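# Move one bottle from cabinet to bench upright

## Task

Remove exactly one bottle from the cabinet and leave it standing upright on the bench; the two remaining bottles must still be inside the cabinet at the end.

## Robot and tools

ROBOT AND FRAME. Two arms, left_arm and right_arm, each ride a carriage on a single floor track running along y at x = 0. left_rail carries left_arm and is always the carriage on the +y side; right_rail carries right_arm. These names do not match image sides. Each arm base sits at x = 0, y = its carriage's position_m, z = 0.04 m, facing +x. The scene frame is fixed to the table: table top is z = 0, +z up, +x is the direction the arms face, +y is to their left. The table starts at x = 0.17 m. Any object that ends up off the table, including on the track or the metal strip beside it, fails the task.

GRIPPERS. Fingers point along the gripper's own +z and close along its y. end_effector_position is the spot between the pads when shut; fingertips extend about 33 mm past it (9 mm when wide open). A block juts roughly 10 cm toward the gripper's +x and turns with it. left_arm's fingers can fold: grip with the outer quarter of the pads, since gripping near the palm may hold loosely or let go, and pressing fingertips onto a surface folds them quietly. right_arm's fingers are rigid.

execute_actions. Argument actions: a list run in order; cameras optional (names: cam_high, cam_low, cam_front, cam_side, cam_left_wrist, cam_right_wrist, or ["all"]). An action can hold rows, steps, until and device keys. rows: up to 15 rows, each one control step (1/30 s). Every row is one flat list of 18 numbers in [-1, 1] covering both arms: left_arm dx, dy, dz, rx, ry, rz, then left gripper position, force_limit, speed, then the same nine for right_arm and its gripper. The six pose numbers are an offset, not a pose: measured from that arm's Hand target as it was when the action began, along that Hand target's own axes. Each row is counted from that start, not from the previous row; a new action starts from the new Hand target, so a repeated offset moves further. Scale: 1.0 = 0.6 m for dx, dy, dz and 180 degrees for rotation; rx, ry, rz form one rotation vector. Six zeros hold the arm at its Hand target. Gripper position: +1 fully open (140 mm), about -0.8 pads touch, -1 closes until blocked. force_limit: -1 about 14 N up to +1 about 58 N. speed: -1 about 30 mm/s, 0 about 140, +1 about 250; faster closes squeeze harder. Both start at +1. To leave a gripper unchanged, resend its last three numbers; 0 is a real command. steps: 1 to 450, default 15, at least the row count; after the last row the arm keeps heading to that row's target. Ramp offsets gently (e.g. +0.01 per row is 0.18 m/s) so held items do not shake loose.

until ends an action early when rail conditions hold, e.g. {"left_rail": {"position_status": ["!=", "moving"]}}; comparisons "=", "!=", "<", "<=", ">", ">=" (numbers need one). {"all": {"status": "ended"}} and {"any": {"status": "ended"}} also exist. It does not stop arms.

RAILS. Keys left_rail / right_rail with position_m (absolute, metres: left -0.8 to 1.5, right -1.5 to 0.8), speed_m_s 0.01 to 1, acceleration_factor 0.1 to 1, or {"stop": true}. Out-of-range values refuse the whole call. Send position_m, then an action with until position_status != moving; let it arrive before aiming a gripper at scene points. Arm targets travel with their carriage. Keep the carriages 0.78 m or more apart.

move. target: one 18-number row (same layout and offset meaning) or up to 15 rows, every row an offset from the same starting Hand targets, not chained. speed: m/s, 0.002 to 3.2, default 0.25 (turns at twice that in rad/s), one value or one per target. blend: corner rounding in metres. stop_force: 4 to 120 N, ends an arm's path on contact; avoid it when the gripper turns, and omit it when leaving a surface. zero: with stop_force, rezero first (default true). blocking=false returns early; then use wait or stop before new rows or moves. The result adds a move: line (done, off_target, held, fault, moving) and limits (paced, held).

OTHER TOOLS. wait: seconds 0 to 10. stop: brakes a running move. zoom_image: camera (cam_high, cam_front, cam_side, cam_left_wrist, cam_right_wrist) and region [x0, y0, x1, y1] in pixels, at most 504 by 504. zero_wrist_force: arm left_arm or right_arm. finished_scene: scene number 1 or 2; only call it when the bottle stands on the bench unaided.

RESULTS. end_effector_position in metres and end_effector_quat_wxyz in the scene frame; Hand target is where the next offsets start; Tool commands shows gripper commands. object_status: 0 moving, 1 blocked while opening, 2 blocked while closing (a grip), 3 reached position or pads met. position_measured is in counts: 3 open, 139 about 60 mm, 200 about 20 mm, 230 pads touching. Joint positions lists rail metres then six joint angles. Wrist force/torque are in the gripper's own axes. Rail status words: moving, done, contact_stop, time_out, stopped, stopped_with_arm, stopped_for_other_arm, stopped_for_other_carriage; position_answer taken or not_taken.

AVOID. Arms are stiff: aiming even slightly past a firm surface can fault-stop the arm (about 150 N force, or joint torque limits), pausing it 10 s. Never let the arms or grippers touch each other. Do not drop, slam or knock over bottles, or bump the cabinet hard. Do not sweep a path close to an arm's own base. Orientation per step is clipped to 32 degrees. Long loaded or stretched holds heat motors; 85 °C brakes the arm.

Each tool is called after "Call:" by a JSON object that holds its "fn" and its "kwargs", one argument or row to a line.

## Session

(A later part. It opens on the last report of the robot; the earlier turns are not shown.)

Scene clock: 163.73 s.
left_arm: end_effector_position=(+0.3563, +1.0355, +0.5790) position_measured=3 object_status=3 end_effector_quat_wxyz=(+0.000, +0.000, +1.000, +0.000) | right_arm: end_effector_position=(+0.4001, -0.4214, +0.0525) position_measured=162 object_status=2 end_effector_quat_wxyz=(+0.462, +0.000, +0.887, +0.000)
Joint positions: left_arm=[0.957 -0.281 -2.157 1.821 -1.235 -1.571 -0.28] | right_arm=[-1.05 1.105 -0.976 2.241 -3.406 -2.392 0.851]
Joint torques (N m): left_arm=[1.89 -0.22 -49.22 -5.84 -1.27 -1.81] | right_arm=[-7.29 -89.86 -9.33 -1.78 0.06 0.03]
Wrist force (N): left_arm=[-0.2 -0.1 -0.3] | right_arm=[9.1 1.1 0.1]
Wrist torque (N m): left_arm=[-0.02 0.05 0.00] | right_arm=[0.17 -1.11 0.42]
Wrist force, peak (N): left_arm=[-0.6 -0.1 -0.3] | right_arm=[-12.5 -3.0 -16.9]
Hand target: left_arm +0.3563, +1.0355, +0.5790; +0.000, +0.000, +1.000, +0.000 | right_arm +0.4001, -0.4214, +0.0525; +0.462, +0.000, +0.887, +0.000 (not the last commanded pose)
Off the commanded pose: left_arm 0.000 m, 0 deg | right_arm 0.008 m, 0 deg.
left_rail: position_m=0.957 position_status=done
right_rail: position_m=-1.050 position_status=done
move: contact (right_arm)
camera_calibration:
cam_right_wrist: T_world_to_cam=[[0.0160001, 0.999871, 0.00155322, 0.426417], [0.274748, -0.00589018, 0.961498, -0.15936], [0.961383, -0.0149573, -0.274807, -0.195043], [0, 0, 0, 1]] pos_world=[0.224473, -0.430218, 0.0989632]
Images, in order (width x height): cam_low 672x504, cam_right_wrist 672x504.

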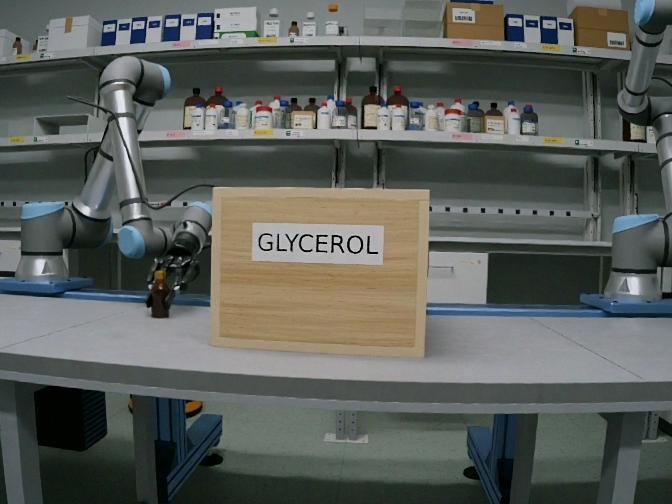

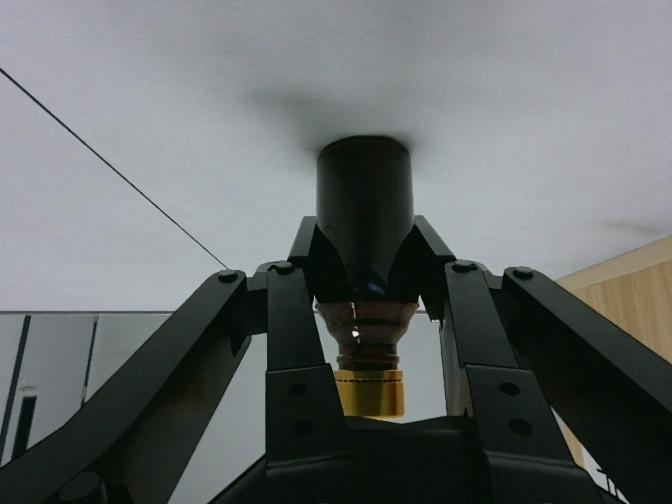

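Call:
{"fn": "execute_actions", "kwargs": {
  "actions": [
    {"rows": [[0,0,0,0,0,0,1,1,1,0.0005,0,0.0004,0,0,0,-1,-0.1,-1],[0,0,0,0,0,0,1,1,1,0.0008,0,0.0006,0,0,0,-1,-0.1,-1],[0,0,0,0,0,0,1,1,1,0.0011,0,0.0008,0,0,0,-1,-0.1,-1]], "steps": 15}
  ]
}}

Scene clock: 165.10 s.
left_arm: end_effector_position=(+0.3563, +1.0355, +0.5790) position_measured=3 object_status=3 end_effector_quat_wxyz=(+0.000, +0.000, +1.000, +0.000) | right_arm: end_effector_position=(+0.4001, -0.4214, +0.0518) position_measured=162 object_status=2 end_effector_quat_wxyz=(+0.462, +0.000, +0.887, +0.000)
Joint positions: left_arm=[0.957 -0.281 -2.157 1.821 -1.235 -1.571 -0.28] | right_arm=[-1.05 1.105 -0.975 2.241 -3.408 -2.392 0.851]
Joint torques (N m): left_arm=[1.62 0.69 -48.33 -5.91 -1.31 -1.74] | right_arm=[-5.54 -39.48 -25.45 -3 -0.33 -1.83]
Wrist force (N): left_arm=[0.0 -0.2 0.0] | right_arm=[-10.3 -1.1 -19.6]
Wrist torque (N m): left_arm=[-0.04 0.01 0.00] | right_arm=[-0.07 -1.33 0.66]
Wrist force, peak (N): left_arm=[-0.6 0.2 -0.1] | right_arm=[-9.9 -0.8 -20.4]
Hand target: left_arm +0.3563, +1.0355, +0.5790; +0.000, +0.000, +1.000, +0.000 | right_arm +0.4001, -0.4214, +0.0517; +0.462, +0.000, +0.887, +0.000
Off the commanded pose: left_arm 0.000 m, 0 deg | right_arm 0.000 m, 0 deg.
left_rail: position_m=0.957 position_status=done
right_rail: position_m=-1.050 position_status=done

Call:
{"fn": "execute_actions", "kwargs": {
  "actions": [
    {"rows": [[0,0,0,0,0,0,1,1,1,-0.0004,0,-0.0003,0,0,0,-1,-0.1,-1],[0,0,0,0,0,0,1,1,1,-0.0007,0,-0.0005,0,0,0,-1,-0.1,-1]], "steps": 15},
    {"rows": [[0,0,0,0,0,0,1,1,1,0,0,0,0,0,0,0.048,-0.1,-1]], "steps": 40}
  ],
  "cameras": ["cam_right_wrist", "cam_low"]
}}

Scene clock: 167.80 s.
left_arm: end_effector_position=(+0.3563, +1.0355, +0.5790) position_measured=3 object_status=3 end_effector_quat_wxyz=(+0.000, +0.000, +1.000, +0.000) | right_arm: end_effector_position=(+0.4001, -0.4214, +0.0522) position_measured=123 object_status=3 end_effector_quat_wxyz=(+0.462, +0.000, +0.887, +0.000)
Joint positions: left_arm=[0.957 -0.281 -2.157 1.821 -1.235 -1.571 -0.28] | right_arm=[-1.05 1.105 -0.976 2.241 -3.407 -2.392 0.851]
Joint torques (N m): left_arm=[2.79 -0.52 -48.06 -6.12 -1.13 -1.81] | right_arm=[-3.97 -88.82 -7.64 -8.17 0.2 -0.76]
Wrist force (N): left_arm=[-0.3 0.1 -0.2] | right_arm=[5.8 1.6 -1.5]
Wrist torque (N m): left_arm=[0.02 0.06 0.00] | right_arm=[0.27 -0.88 0.42]
Wrist force, peak (N): left_arm=[-0.5 0.0 -0.3] | right_arm=[-11.7 -1.6 -21.2]
Hand target: left_arm +0.3563, +1.0355, +0.5790; +0.000, +0.000, +1.000, +0.000 | right_arm +0.4001, -0.4214, +0.0523; +0.462, +0.000, +0.887, +0.000
Off the commanded pose: left_arm 0.000 m, 0 deg | right_arm 0.000 m, 0 deg.
left_rail: position_m=0.957 position_status=done
right_rail: position_m=-1.050 position_status=done
camera_calibration:
cam_right_wrist: T_world_to_cam=[[0.0159721, 0.999871, 0.00145724, 0.426433], [0.27475, -0.00579022, 0.961498, -0.159029], [0.961383, -0.0149568, -0.274807, -0.195126], [0, 0, 0, 1]] pos_world=[0.224473, -0.430218, 0.0986631]
Images, in order (width x height): cam_low 672x504, cam_right_wrist 672x504.

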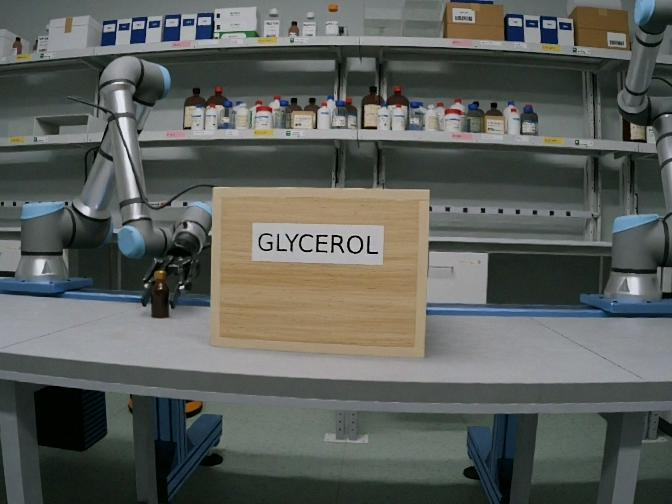

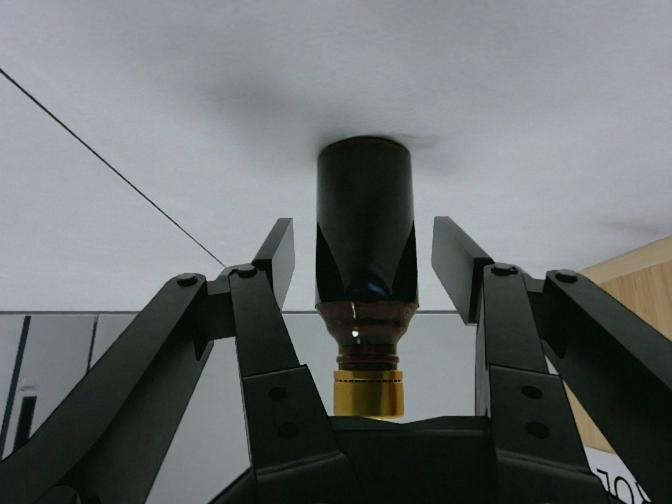

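Call:
{"fn": "move", "kwargs": {
  "target": [
    [0, 0, 0, 0, 0, 0, 1, 1, 1, 0, 0, -0.2333, 0, 0, 0, 0.048, -0.1, -1],
    [0, 0, 0, 0, 0, 0, 1, 1, 1, -0.3873, -0.0477, -0.5154, 0, 0.3056, 0, -1, -1, -0.5]
  ],
  "speed": [0.12, 0.3],
  "blend": [0.03, 0],
  "cameras": ["cam_right_wrist", "cam_front", "cam_low", "cam_high"]
}}

Scene clock: 179.10 s.
left_arm: end_effector_position=(+0.3563, +1.0355, +0.5790) position_measured=3 object_status=3 end_effector_quat_wxyz=(+0.000, +0.000, +1.000, +0.000) | right_arm: end_effector_position=(+0.2800, -0.4500, +0.4200) position_measured=232 object_status=3 end_effector_quat_wxyz=(+0.000, +0.000, +1.000, +0.000)
Joint positions: left_arm=[0.957 -0.281 -2.157 1.821 -1.235 -1.571 -0.28] | right_arm=[-1.05 0.868 -1.649 1.774 -1.695 -1.571 0.868]
Joint torques (N m): left_arm=[1.36 -0.01 -48.8 -6.08 -1.29 -1.65] | right_arm=[-15.43 -30.96 -66.66 -0.5 3.47 -3.12]
Wrist force (N): left_arm=[-0.2 0.2 -0.2] | right_arm=[2.7 3.4 0.1]
Wrist torque (N m): left_arm=[0.05 0.03 0.00] | right_arm=[0.74 -0.59 0.25]
Wrist force, peak (N): left_arm=[-0.4 -0.3 -0.4] | right_arm=[7.6 2.4 -2.2]
Hand target: left_arm +0.3563, +1.0355, +0.5790; +0.000, +0.000, +1.000, +0.000 | right_arm +0.2800, -0.4500, +0.4200; +0.000, +0.000, +1.000, +0.000
Off the commanded pose: left_arm 0.000 m, 0 deg | right_arm 0.000 m, 0 deg.
left_rail: position_m=0.957 position_status=done
right_rail: position_m=-1.050 position_status=done
move: done
camera_calibration:
cam_right_wrist: T_world_to_cam=[[0.0104475, 0.999871, -0.0122169, 0.463701], [0.945227, -0.00588889, 0.32636, -0.400794], [0.326246, -0.0149574, -0.945167, 0.480251], [0, 0, 0, 1]] pos_world=[0.217317, -0.458818, 0.590385]
Images, in order (width x height): cam_high 672x504, cam_low 672x504, cam_front 672x504, cam_right_wrist 672x504.

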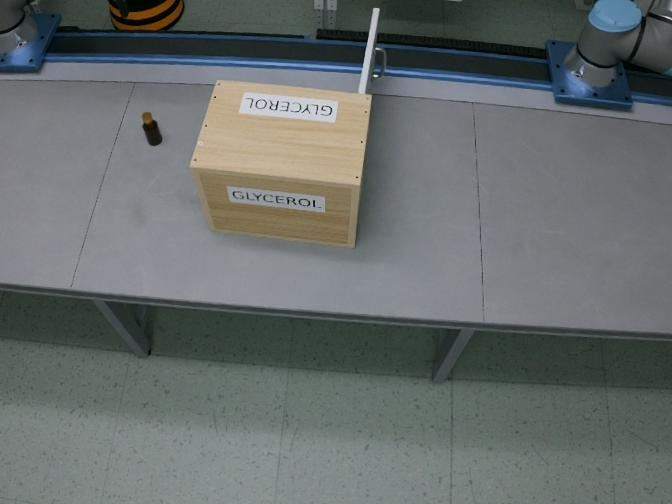

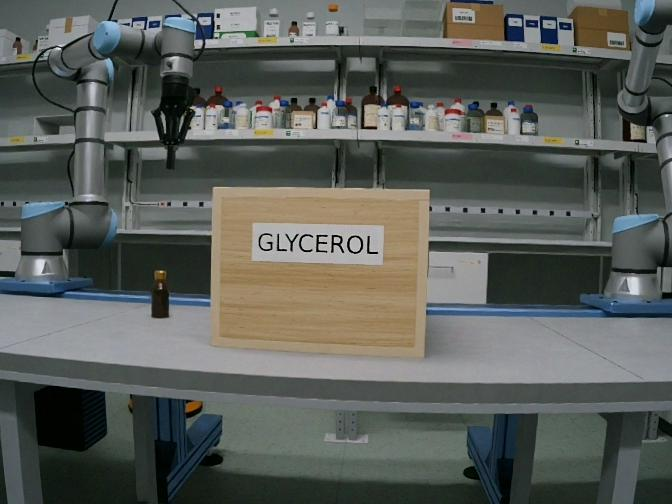

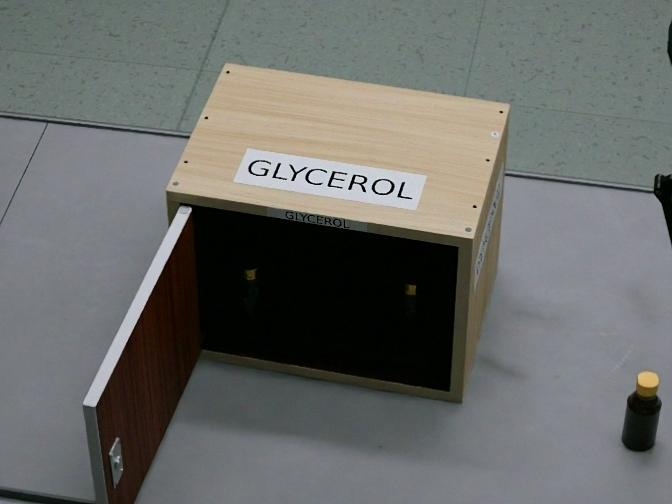

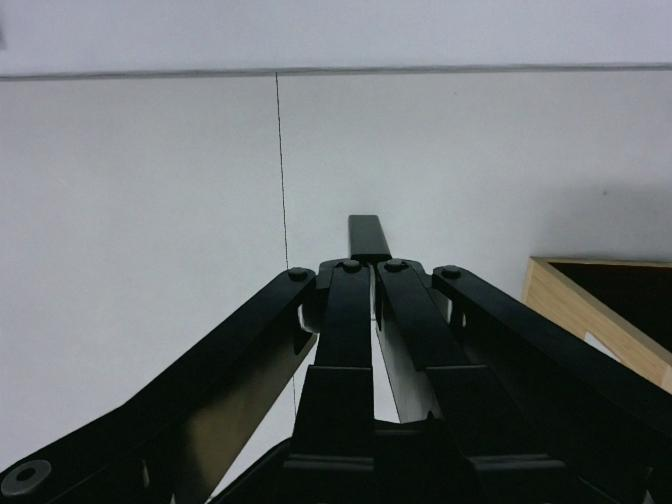

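Call:
{"fn": "execute_actions", "kwargs": {
  "actions": [
    {"right_rail": {"position_m": -0.45}, "steps": 150, "until": {"right_rail": {"position_status": ["!=", "moving"]}}}
  ]
}}

Scene clock: 181.90 s.
left_arm: end_effector_position=(+0.3563, +1.0355, +0.5790) position_measured=3 object_status=3 end_effector_quat_wxyz=(+0.000, +0.000, +1.000, +0.000) | right_arm: end_effector_position=(+0.2800, +0.1500, +0.4200) position_measured=232 object_status=3 end_effector_quat_wxyz=(+0.000, +0.000, +1.000, +0.000)
Joint positions: left_arm=[0.957 -0.281 -2.157 1.821 -1.235 -1.571 -0.28] | right_arm=[-0.45 0.868 -1.649 1.774 -1.695 -1.571 0.868]
Joint torques (N m): left_arm=[2.23 -0.95 -49.14 -6.13 -1.28 -1.85] | right_arm=[-10.89 -52.83 -51.69 -2.45 -0.4 -3.14]
Wrist force (N): left_arm=[0.1 -0.2 -0.3] | right_arm=[2.1 2.8 0.1]
Wrist torque (N m): left_arm=[-0.04 -0.02 0.00] | right_arm=[0.62 -0.45 0.25]
Wrist force, peak (N): left_arm=[-0.3 0.2 -0.5] | right_arm=[2.4 4.4 0.0]
Hand target: left_arm +0.3563, +1.0355, +0.5790; +0.000, +0.000, +1.000, +0.000 | right_arm +0.2800, +0.1500, +0.4200; +0.000, +0.000, +1.000, +0.000
Tool commands: left_gripper/position=+1.0 left_gripper/force_limit=+1.0 left_gripper/speed=+1.0 right_gripper/position=-1.0 right_gripper/force_limit=-1.0 right_gripper/speed=-0.5
Off the commanded pose: left_arm 0.000 m, 0 deg | right_arm 0.000 m, 0 deg.
left_rail: position_m=0.957 position_status=done
right_rail: position_m=-0.450 position_status=done

Call:
{"fn": "move", "kwargs": {
  "target": [
    [0, 0, 0, 0, 0, 0, 1, 1, 1, 0.2167, 0.2833, 0.0667, 0, 0, 0, -1, -1, -0.5],
    [0, 0, 0, 0, 0, 0, 1, 1, 1, 0.2167, 0.2833, 0.245, 0, 0, 0, -1, -1, -0.5]
  ],
  "speed": [0.25, 0.15],
  "blend": [0.03, 0],
  "stop_force": 20,
  "cameras": ["cam_right_wrist", "cam_front"]
}}

Scene clock: 185.77 s.
left_arm: end_effector_position=(+0.3563, +1.0355, +0.5790) position_measured=3 object_status=3 end_effector_quat_wxyz=(+0.000, +0.000, +1.000, +0.000) | right_arm: end_effector_position=(+0.1500, +0.3200, +0.2729) position_measured=232 object_status=3 end_effector_quat_wxyz=(+0.000, +0.000, +1.000, +0.000)
Joint positions: left_arm=[0.957 -0.281 -2.157 1.821 -1.235 -1.571 -0.28] | right_arm=[-0.45 1.155 -1.385 1.76 -1.946 -1.571 1.155]
Joint torques (N m): left_arm=[1.41 -0.33 -49.22 -6.37 -1.11 -2.09] | right_arm=[16.66 -53.58 -38.74 -8.47 1.64 3.05]
Wrist force (N): left_arm=[-0.2 0.0 -0.2] | right_arm=[2.3 2.7 0.0]
Wrist torque (N m): left_arm=[0.01 0.05 0.00] | right_arm=[0.58 -0.49 -0.10]
Wrist force, peak (N): left_arm=[-0.6 -0.2 -0.4] | right_arm=[3.2 4.0 -0.5]
Hand target: left_arm +0.3563, +1.0355, +0.5790; +0.000, +0.000, +1.000, +0.000 | right_arm +0.1500, +0.3200, +0.2729; +0.000, +0.000, +1.000, +0.000
Off the commanded pose: left_arm 0.000 m, 0 deg | right_arm 0.000 m, 0 deg.
left_rail: position_m=0.957 position_status=done
right_rail: position_m=-0.450 position_status=done
move: done
camera_calibration:
cam_right_wrist: T_world_to_cam=[[0.0104475, 0.999871, -0.0122169, -0.306637], [0.945227, -0.00588889, 0.32636, -0.225405], [0.326246, -0.0149574, -0.945167, 0.395241], [0, 0, 0, 1]] pos_world=[0.0873169, 0.311182, 0.443385]
Images, in order (width x height): cam_front 672x504, cam_right_wrist 672x504.

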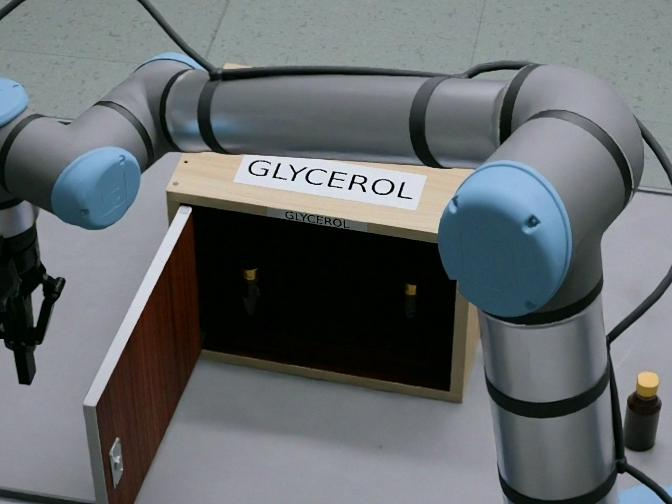

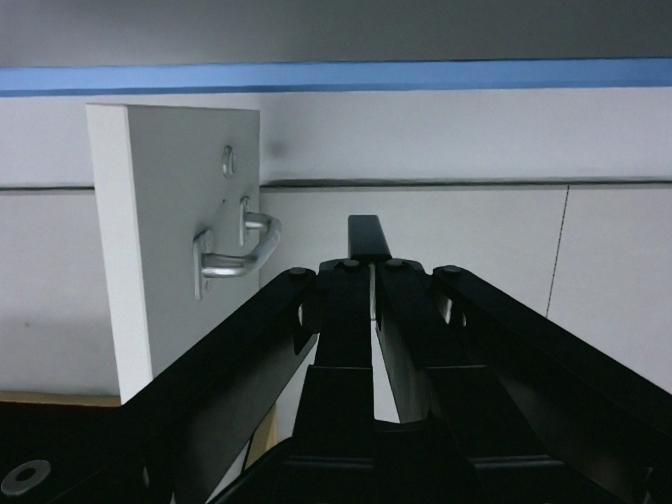

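Call:
{"fn": "move", "kwargs": {
  "target": [
    [0, 0, 0, 0, 0, 0, 1, 1, 1, 0.0183, -0.1233, 0, 0, 0, 0, -1, -1, -0.5],
    [0, 0, 0, 0, 0, 0, 1, 1, 1, 0.02, -0.2583, 0, 0, 0, 0, -1, -1, -0.5],
    [0, 0, 0, 0, 0, 0, 1, 1, 1, -0.0325, -0.43, 0, 0, 0, 0, -1, -1, -0.5],
    [0, 0, 0, 0, 0, 0, 1, 1, 1, -0.1408, -0.5733, 0, 0, 0, 0, -1, -1, -0.5],
    [0, 0, 0, 0, 0, 0, 1, 1, 1, -0.2917, -0.6717, 0, 0, 0, 0, -1, -1, -0.5],
    [0, 0, 0, 0, 0, 0, 1, 1, 1, -0.3773, -0.6992, 0, 0, 0, 0, -1, -1, -0.5]
  ],
  "speed": [0.1, 0.08, 0.09, 0.09, 0.09, 0.07],
  "blend": [0.01, 0.02, 0.02, 0.02, 0.02, 0],
  "stop_force": 20,
  "cameras": ["cam_right_wrist", "cam_front", "cam_side"]
}}

Scene clock: 193.97 s.
left_arm: end_effector_position=(+0.3563, +1.0355, +0.5790) position_measured=3 object_status=3 end_effector_quat_wxyz=(+0.000, +0.000, +1.000, +0.000) | right_arm: end_effector_position=(+0.3763, -0.0995, +0.2730) position_measured=232 object_status=3 end_effector_quat_wxyz=(+0.000, +0.000, +1.000, +0.000)
Joint positions: left_arm=[0.957 -0.281 -2.157 1.821 -1.235 -1.571 -0.28] | right_arm=[-0.45 0.404 -1.858 2.205 -1.919 -1.571 0.404]
Joint torques (N m): left_arm=[0.52 -0.94 -48.72 -6.22 -1.24 -2.21] | right_arm=[-15.99 -9.35 -64.18 -8.62 2.87 -3.17]
Wrist force (N): left_arm=[-0.2 0.0 -0.2] | right_arm=[2.3 3.8 -0.2]
Wrist torque (N m): left_arm=[0.01 0.04 0.00] | right_arm=[0.64 -0.28 0.24]
Wrist force, peak (N): left_arm=[-0.4 -0.5 -0.4] | right_arm=[2.5 5.2 0.3]
Hand target: left_arm +0.3563, +1.0355, +0.5790; +0.000, +0.000, +1.000, +0.000 | right_arm +0.3763, -0.0995, +0.2730; +0.000, +0.000, +1.000, +0.000
Off the commanded pose: left_arm 0.000 m, 0 deg | right_arm 0.000 m, 0 deg.
left_rail: position_m=0.957 position_status=done
right_rail: position_m=-0.450 position_status=done
move: done
camera_calibration:
cam_right_wrist: T_world_to_cam=[[0.0104475, 0.999871, -0.0122169, 0.110444], [0.945227, -0.00588889, 0.32636, -0.44178], [0.326246, -0.0149574, -0.945167, 0.315136], [0, 0, 0, 1]] pos_world=[0.313617, -0.108318, 0.443385]
Images, in order (width x height): cam_front 672x504, cam_side 672x504, cam_right_wrist 672x504.

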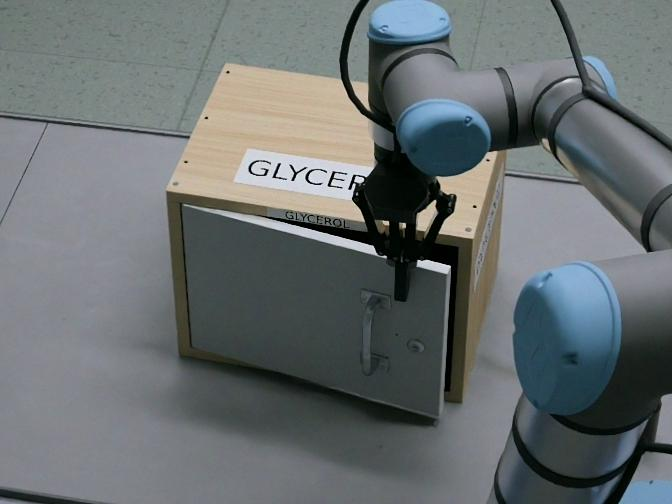

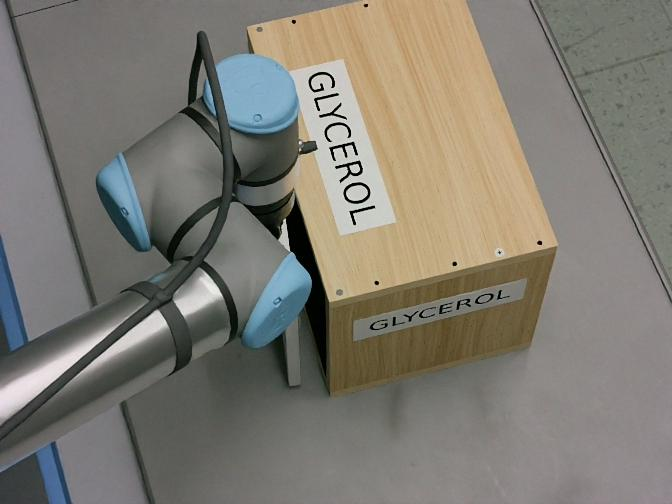

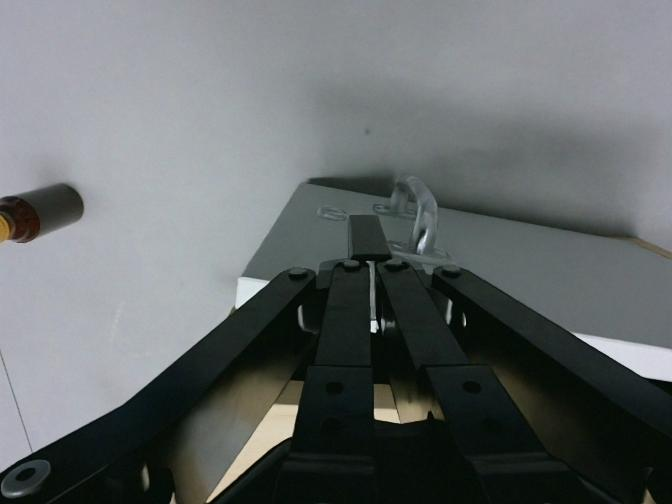

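Call:
{"fn": "move", "kwargs": {
  "target": [0, 0, 0, 0, 0, 0, 1, 1, 1, -0.1083, -0.0175, 0, 0, 0, 0, -1, -1, -0.5],
  "speed": 0.03,
  "stop_force": 12,
  "cameras": ["cam_right_wrist", "cam_front", "cam_side"]
}}

Scene clock: 197.37 s.
left_arm: end_effector_position=(+0.3563, +1.0355, +0.5790) position_measured=3 object_status=3 end_effector_quat_wxyz=(+0.000, +0.000, +1.000, +0.000) | right_arm: end_effector_position=(+0.4190, -0.1065, +0.2730) position_measured=232 object_status=3 end_effector_quat_wxyz=(+0.000, +0.000, +1.000, +0.000)
Joint positions: left_arm=[0.957 -0.281 -2.157 1.821 -1.235 -1.571 -0.28] | right_arm=[-0.45 0.36 -1.803 2.167 -1.935 -1.571 0.36]
Joint torques (N m): left_arm=[2.31 0.55 -48.81 -6.19 -1.11 -2.29] | right_arm=[17.67 -43.66 -38.87 -0.68 -1.09 2.85]
Wrist force (N): left_arm=[-0.3 -0.1 -0.2] | right_arm=[2.9 2.0 0.0]
Wrist torque (N m): left_arm=[-0.02 0.07 0.00] | right_arm=[0.46 -0.63 -0.01]
Wrist force, peak (N): left_arm=[-0.5 -0.1 -0.4] | right_arm=[23.3 1.9 -11.7]
Hand target: left_arm +0.3563, +1.0355, +0.5790; +0.000, +0.000, +1.000, +0.000 | right_arm +0.4190, -0.1065, +0.2730; +0.000, +0.000, +1.000, +0.000 (not the last commanded pose)
Off the commanded pose: left_arm 0.000 m, 0 deg | right_arm 0.023 m, 0 deg.
left_rail: position_m=0.957 position_status=done
right_rail: position_m=-0.450 position_status=done
move: contact (right_arm)
camera_calibration:
cam_right_wrist: T_world_to_cam=[[0.0105422, 0.99987, -0.0121848, 0.116949], [0.945226, -0.00598885, 0.326361, -0.482195], [0.326246, -0.014958, -0.945167, 0.301101], [0, 0, 0, 1]] pos_world=[0.356317, -0.115318, 0.443385]
Images, in order (width x height): cam_front 672x504, cam_side 672x504, cam_right_wrist 672x504.

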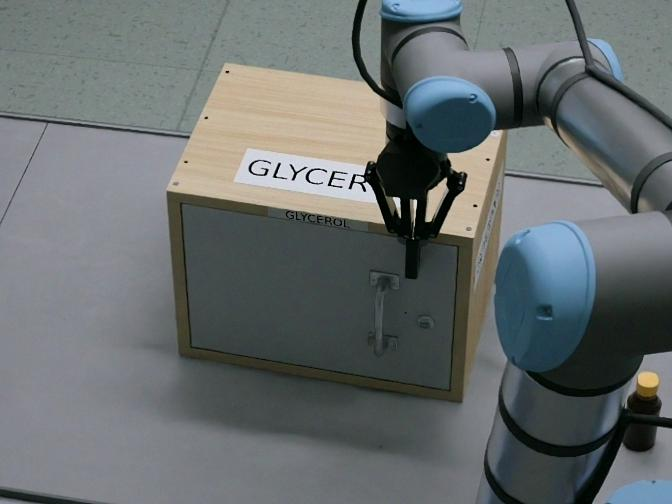

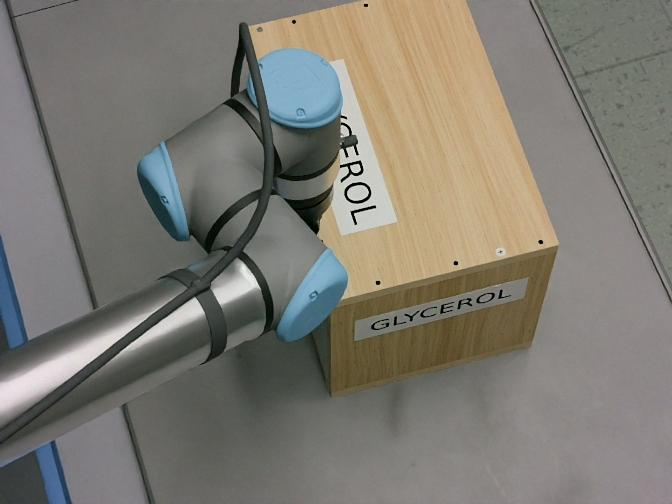

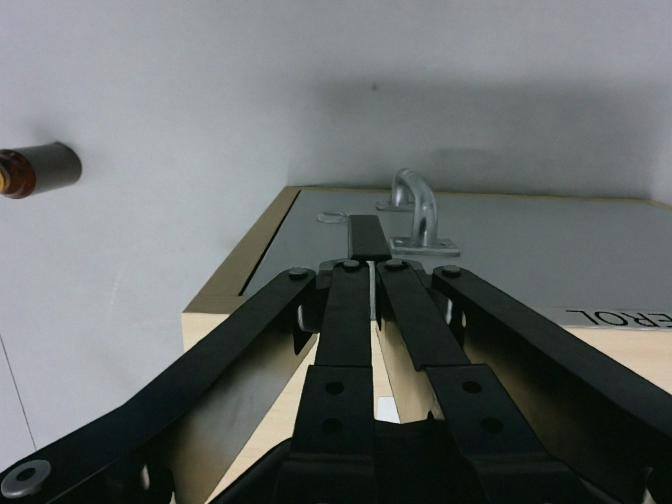

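Call:
{"fn": "move", "kwargs": {
  "target": [
    [0,0,0,0,0,0,1,1,1,0.14,0,0,0,0,0,-1,-1,-0.5],
    [0,0,0,0,0,0,1,1,1,0.2,0,-0.38,0,0,0,-1,-1,-0.5]
  ],
  "speed": [0.12,0.3],
  "blend": [0.03,0],
  "cameras": ["cam_front","cam_side","cam_high"]
}}

Scene clock: 203.30 s.
left_arm: end_effector_position=(+0.3563, +1.0355, +0.5790) position_measured=3 object_status=3 end_effector_quat_wxyz=(+0.000, +0.000, +1.000, +0.000) | right_arm: end_effector_position=(+0.2990, -0.1064, +0.5009) position_measured=232 object_status=3 end_effector_quat_wxyz=(+0.000, +0.000, +1.000, +0.000)
Joint positions: left_arm=[0.957 -0.281 -2.157 1.821 -1.235 -1.571 -0.28] | right_arm=[-0.45 0.462 -2.021 1.9 -1.45 -1.571 0.462]
Joint torques (N m): left_arm=[1 -1.14 -48.37 -6.47 -1.34 -2.25] | right_arm=[18.03 2.62 -65.45 -0.52 -2.84 3.02]
Wrist force (N): left_arm=[-0.2 -0.1 -0.3] | right_arm=[2.9 2.5 -0.2]
Wrist torque (N m): left_arm=[-0.02 0.04 0.00] | right_arm=[0.54 -0.65 -0.11]
Wrist force, peak (N): left_arm=[-0.5 -0.1 -0.5] | right_arm=[3.8 2.1 3.1]
Hand target: left_arm +0.3563, +1.0355, +0.5790; +0.000, +0.000, +1.000, +0.000 | right_arm +0.2990, -0.1064, +0.5010; +0.000, +0.000, +1.000, +0.000
Off the commanded pose: left_arm 0.000 m, 0 deg | right_arm 0.000 m, 0 deg.
left_rail: position_m=0.957 position_status=done
right_rail: position_m=-0.450 position_status=done
move: done
Images, in order (width x height): cam_high 672x504, cam_front 672x504, cam_side 672x504.

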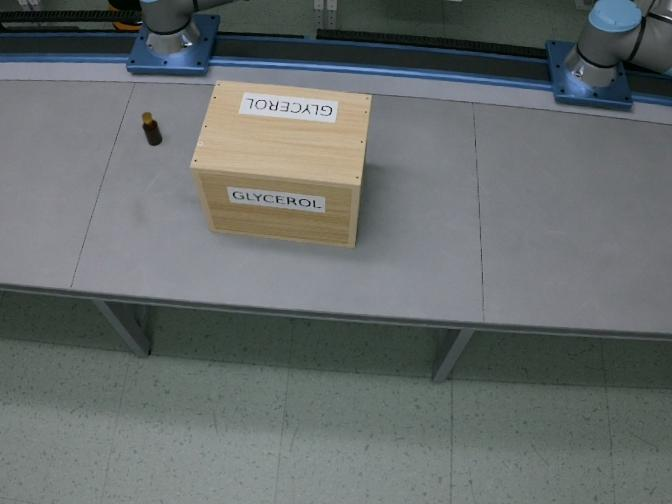

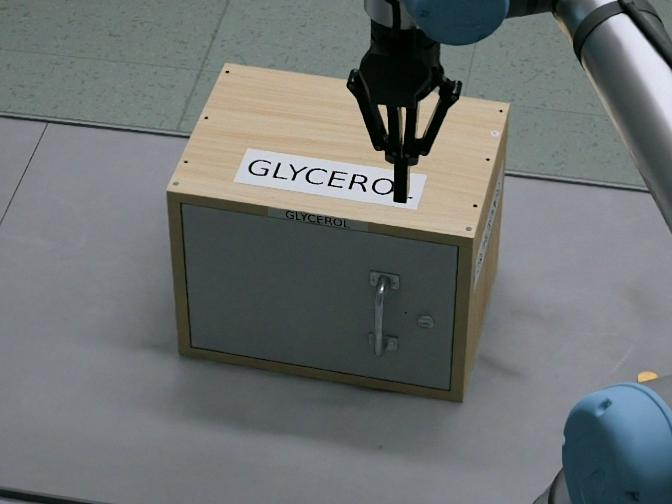

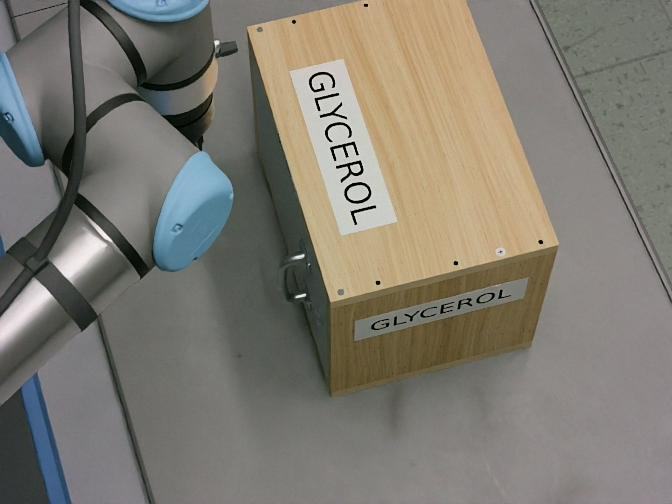

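Call:
{"fn": "zoom_image", "kwargs": {
  "camera": "cam_front",
  "region": [340, 180, 540, 420]
}}

Call:
{"fn": "zoom_image", "kwargs": {
  "camera": "cam_high",
  "region": [110, 80, 210, 180]
}}

Scaled by 2.100 from the camera's 672x504 image, which has a finer 960x720 frame.

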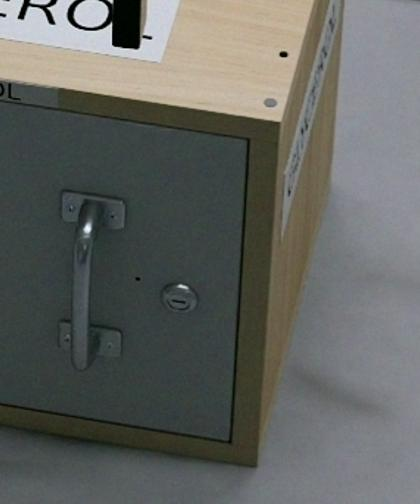

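Scaled by 5.040 from the camera's 672x504 image, which has a finer 960x720 frame.

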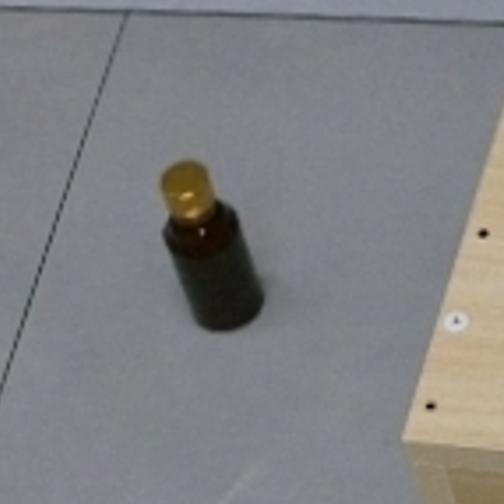

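Call:
{"fn": "finished_scene", "kwargs": {
  "scene": 1
}}

The scene is finished: the task was done.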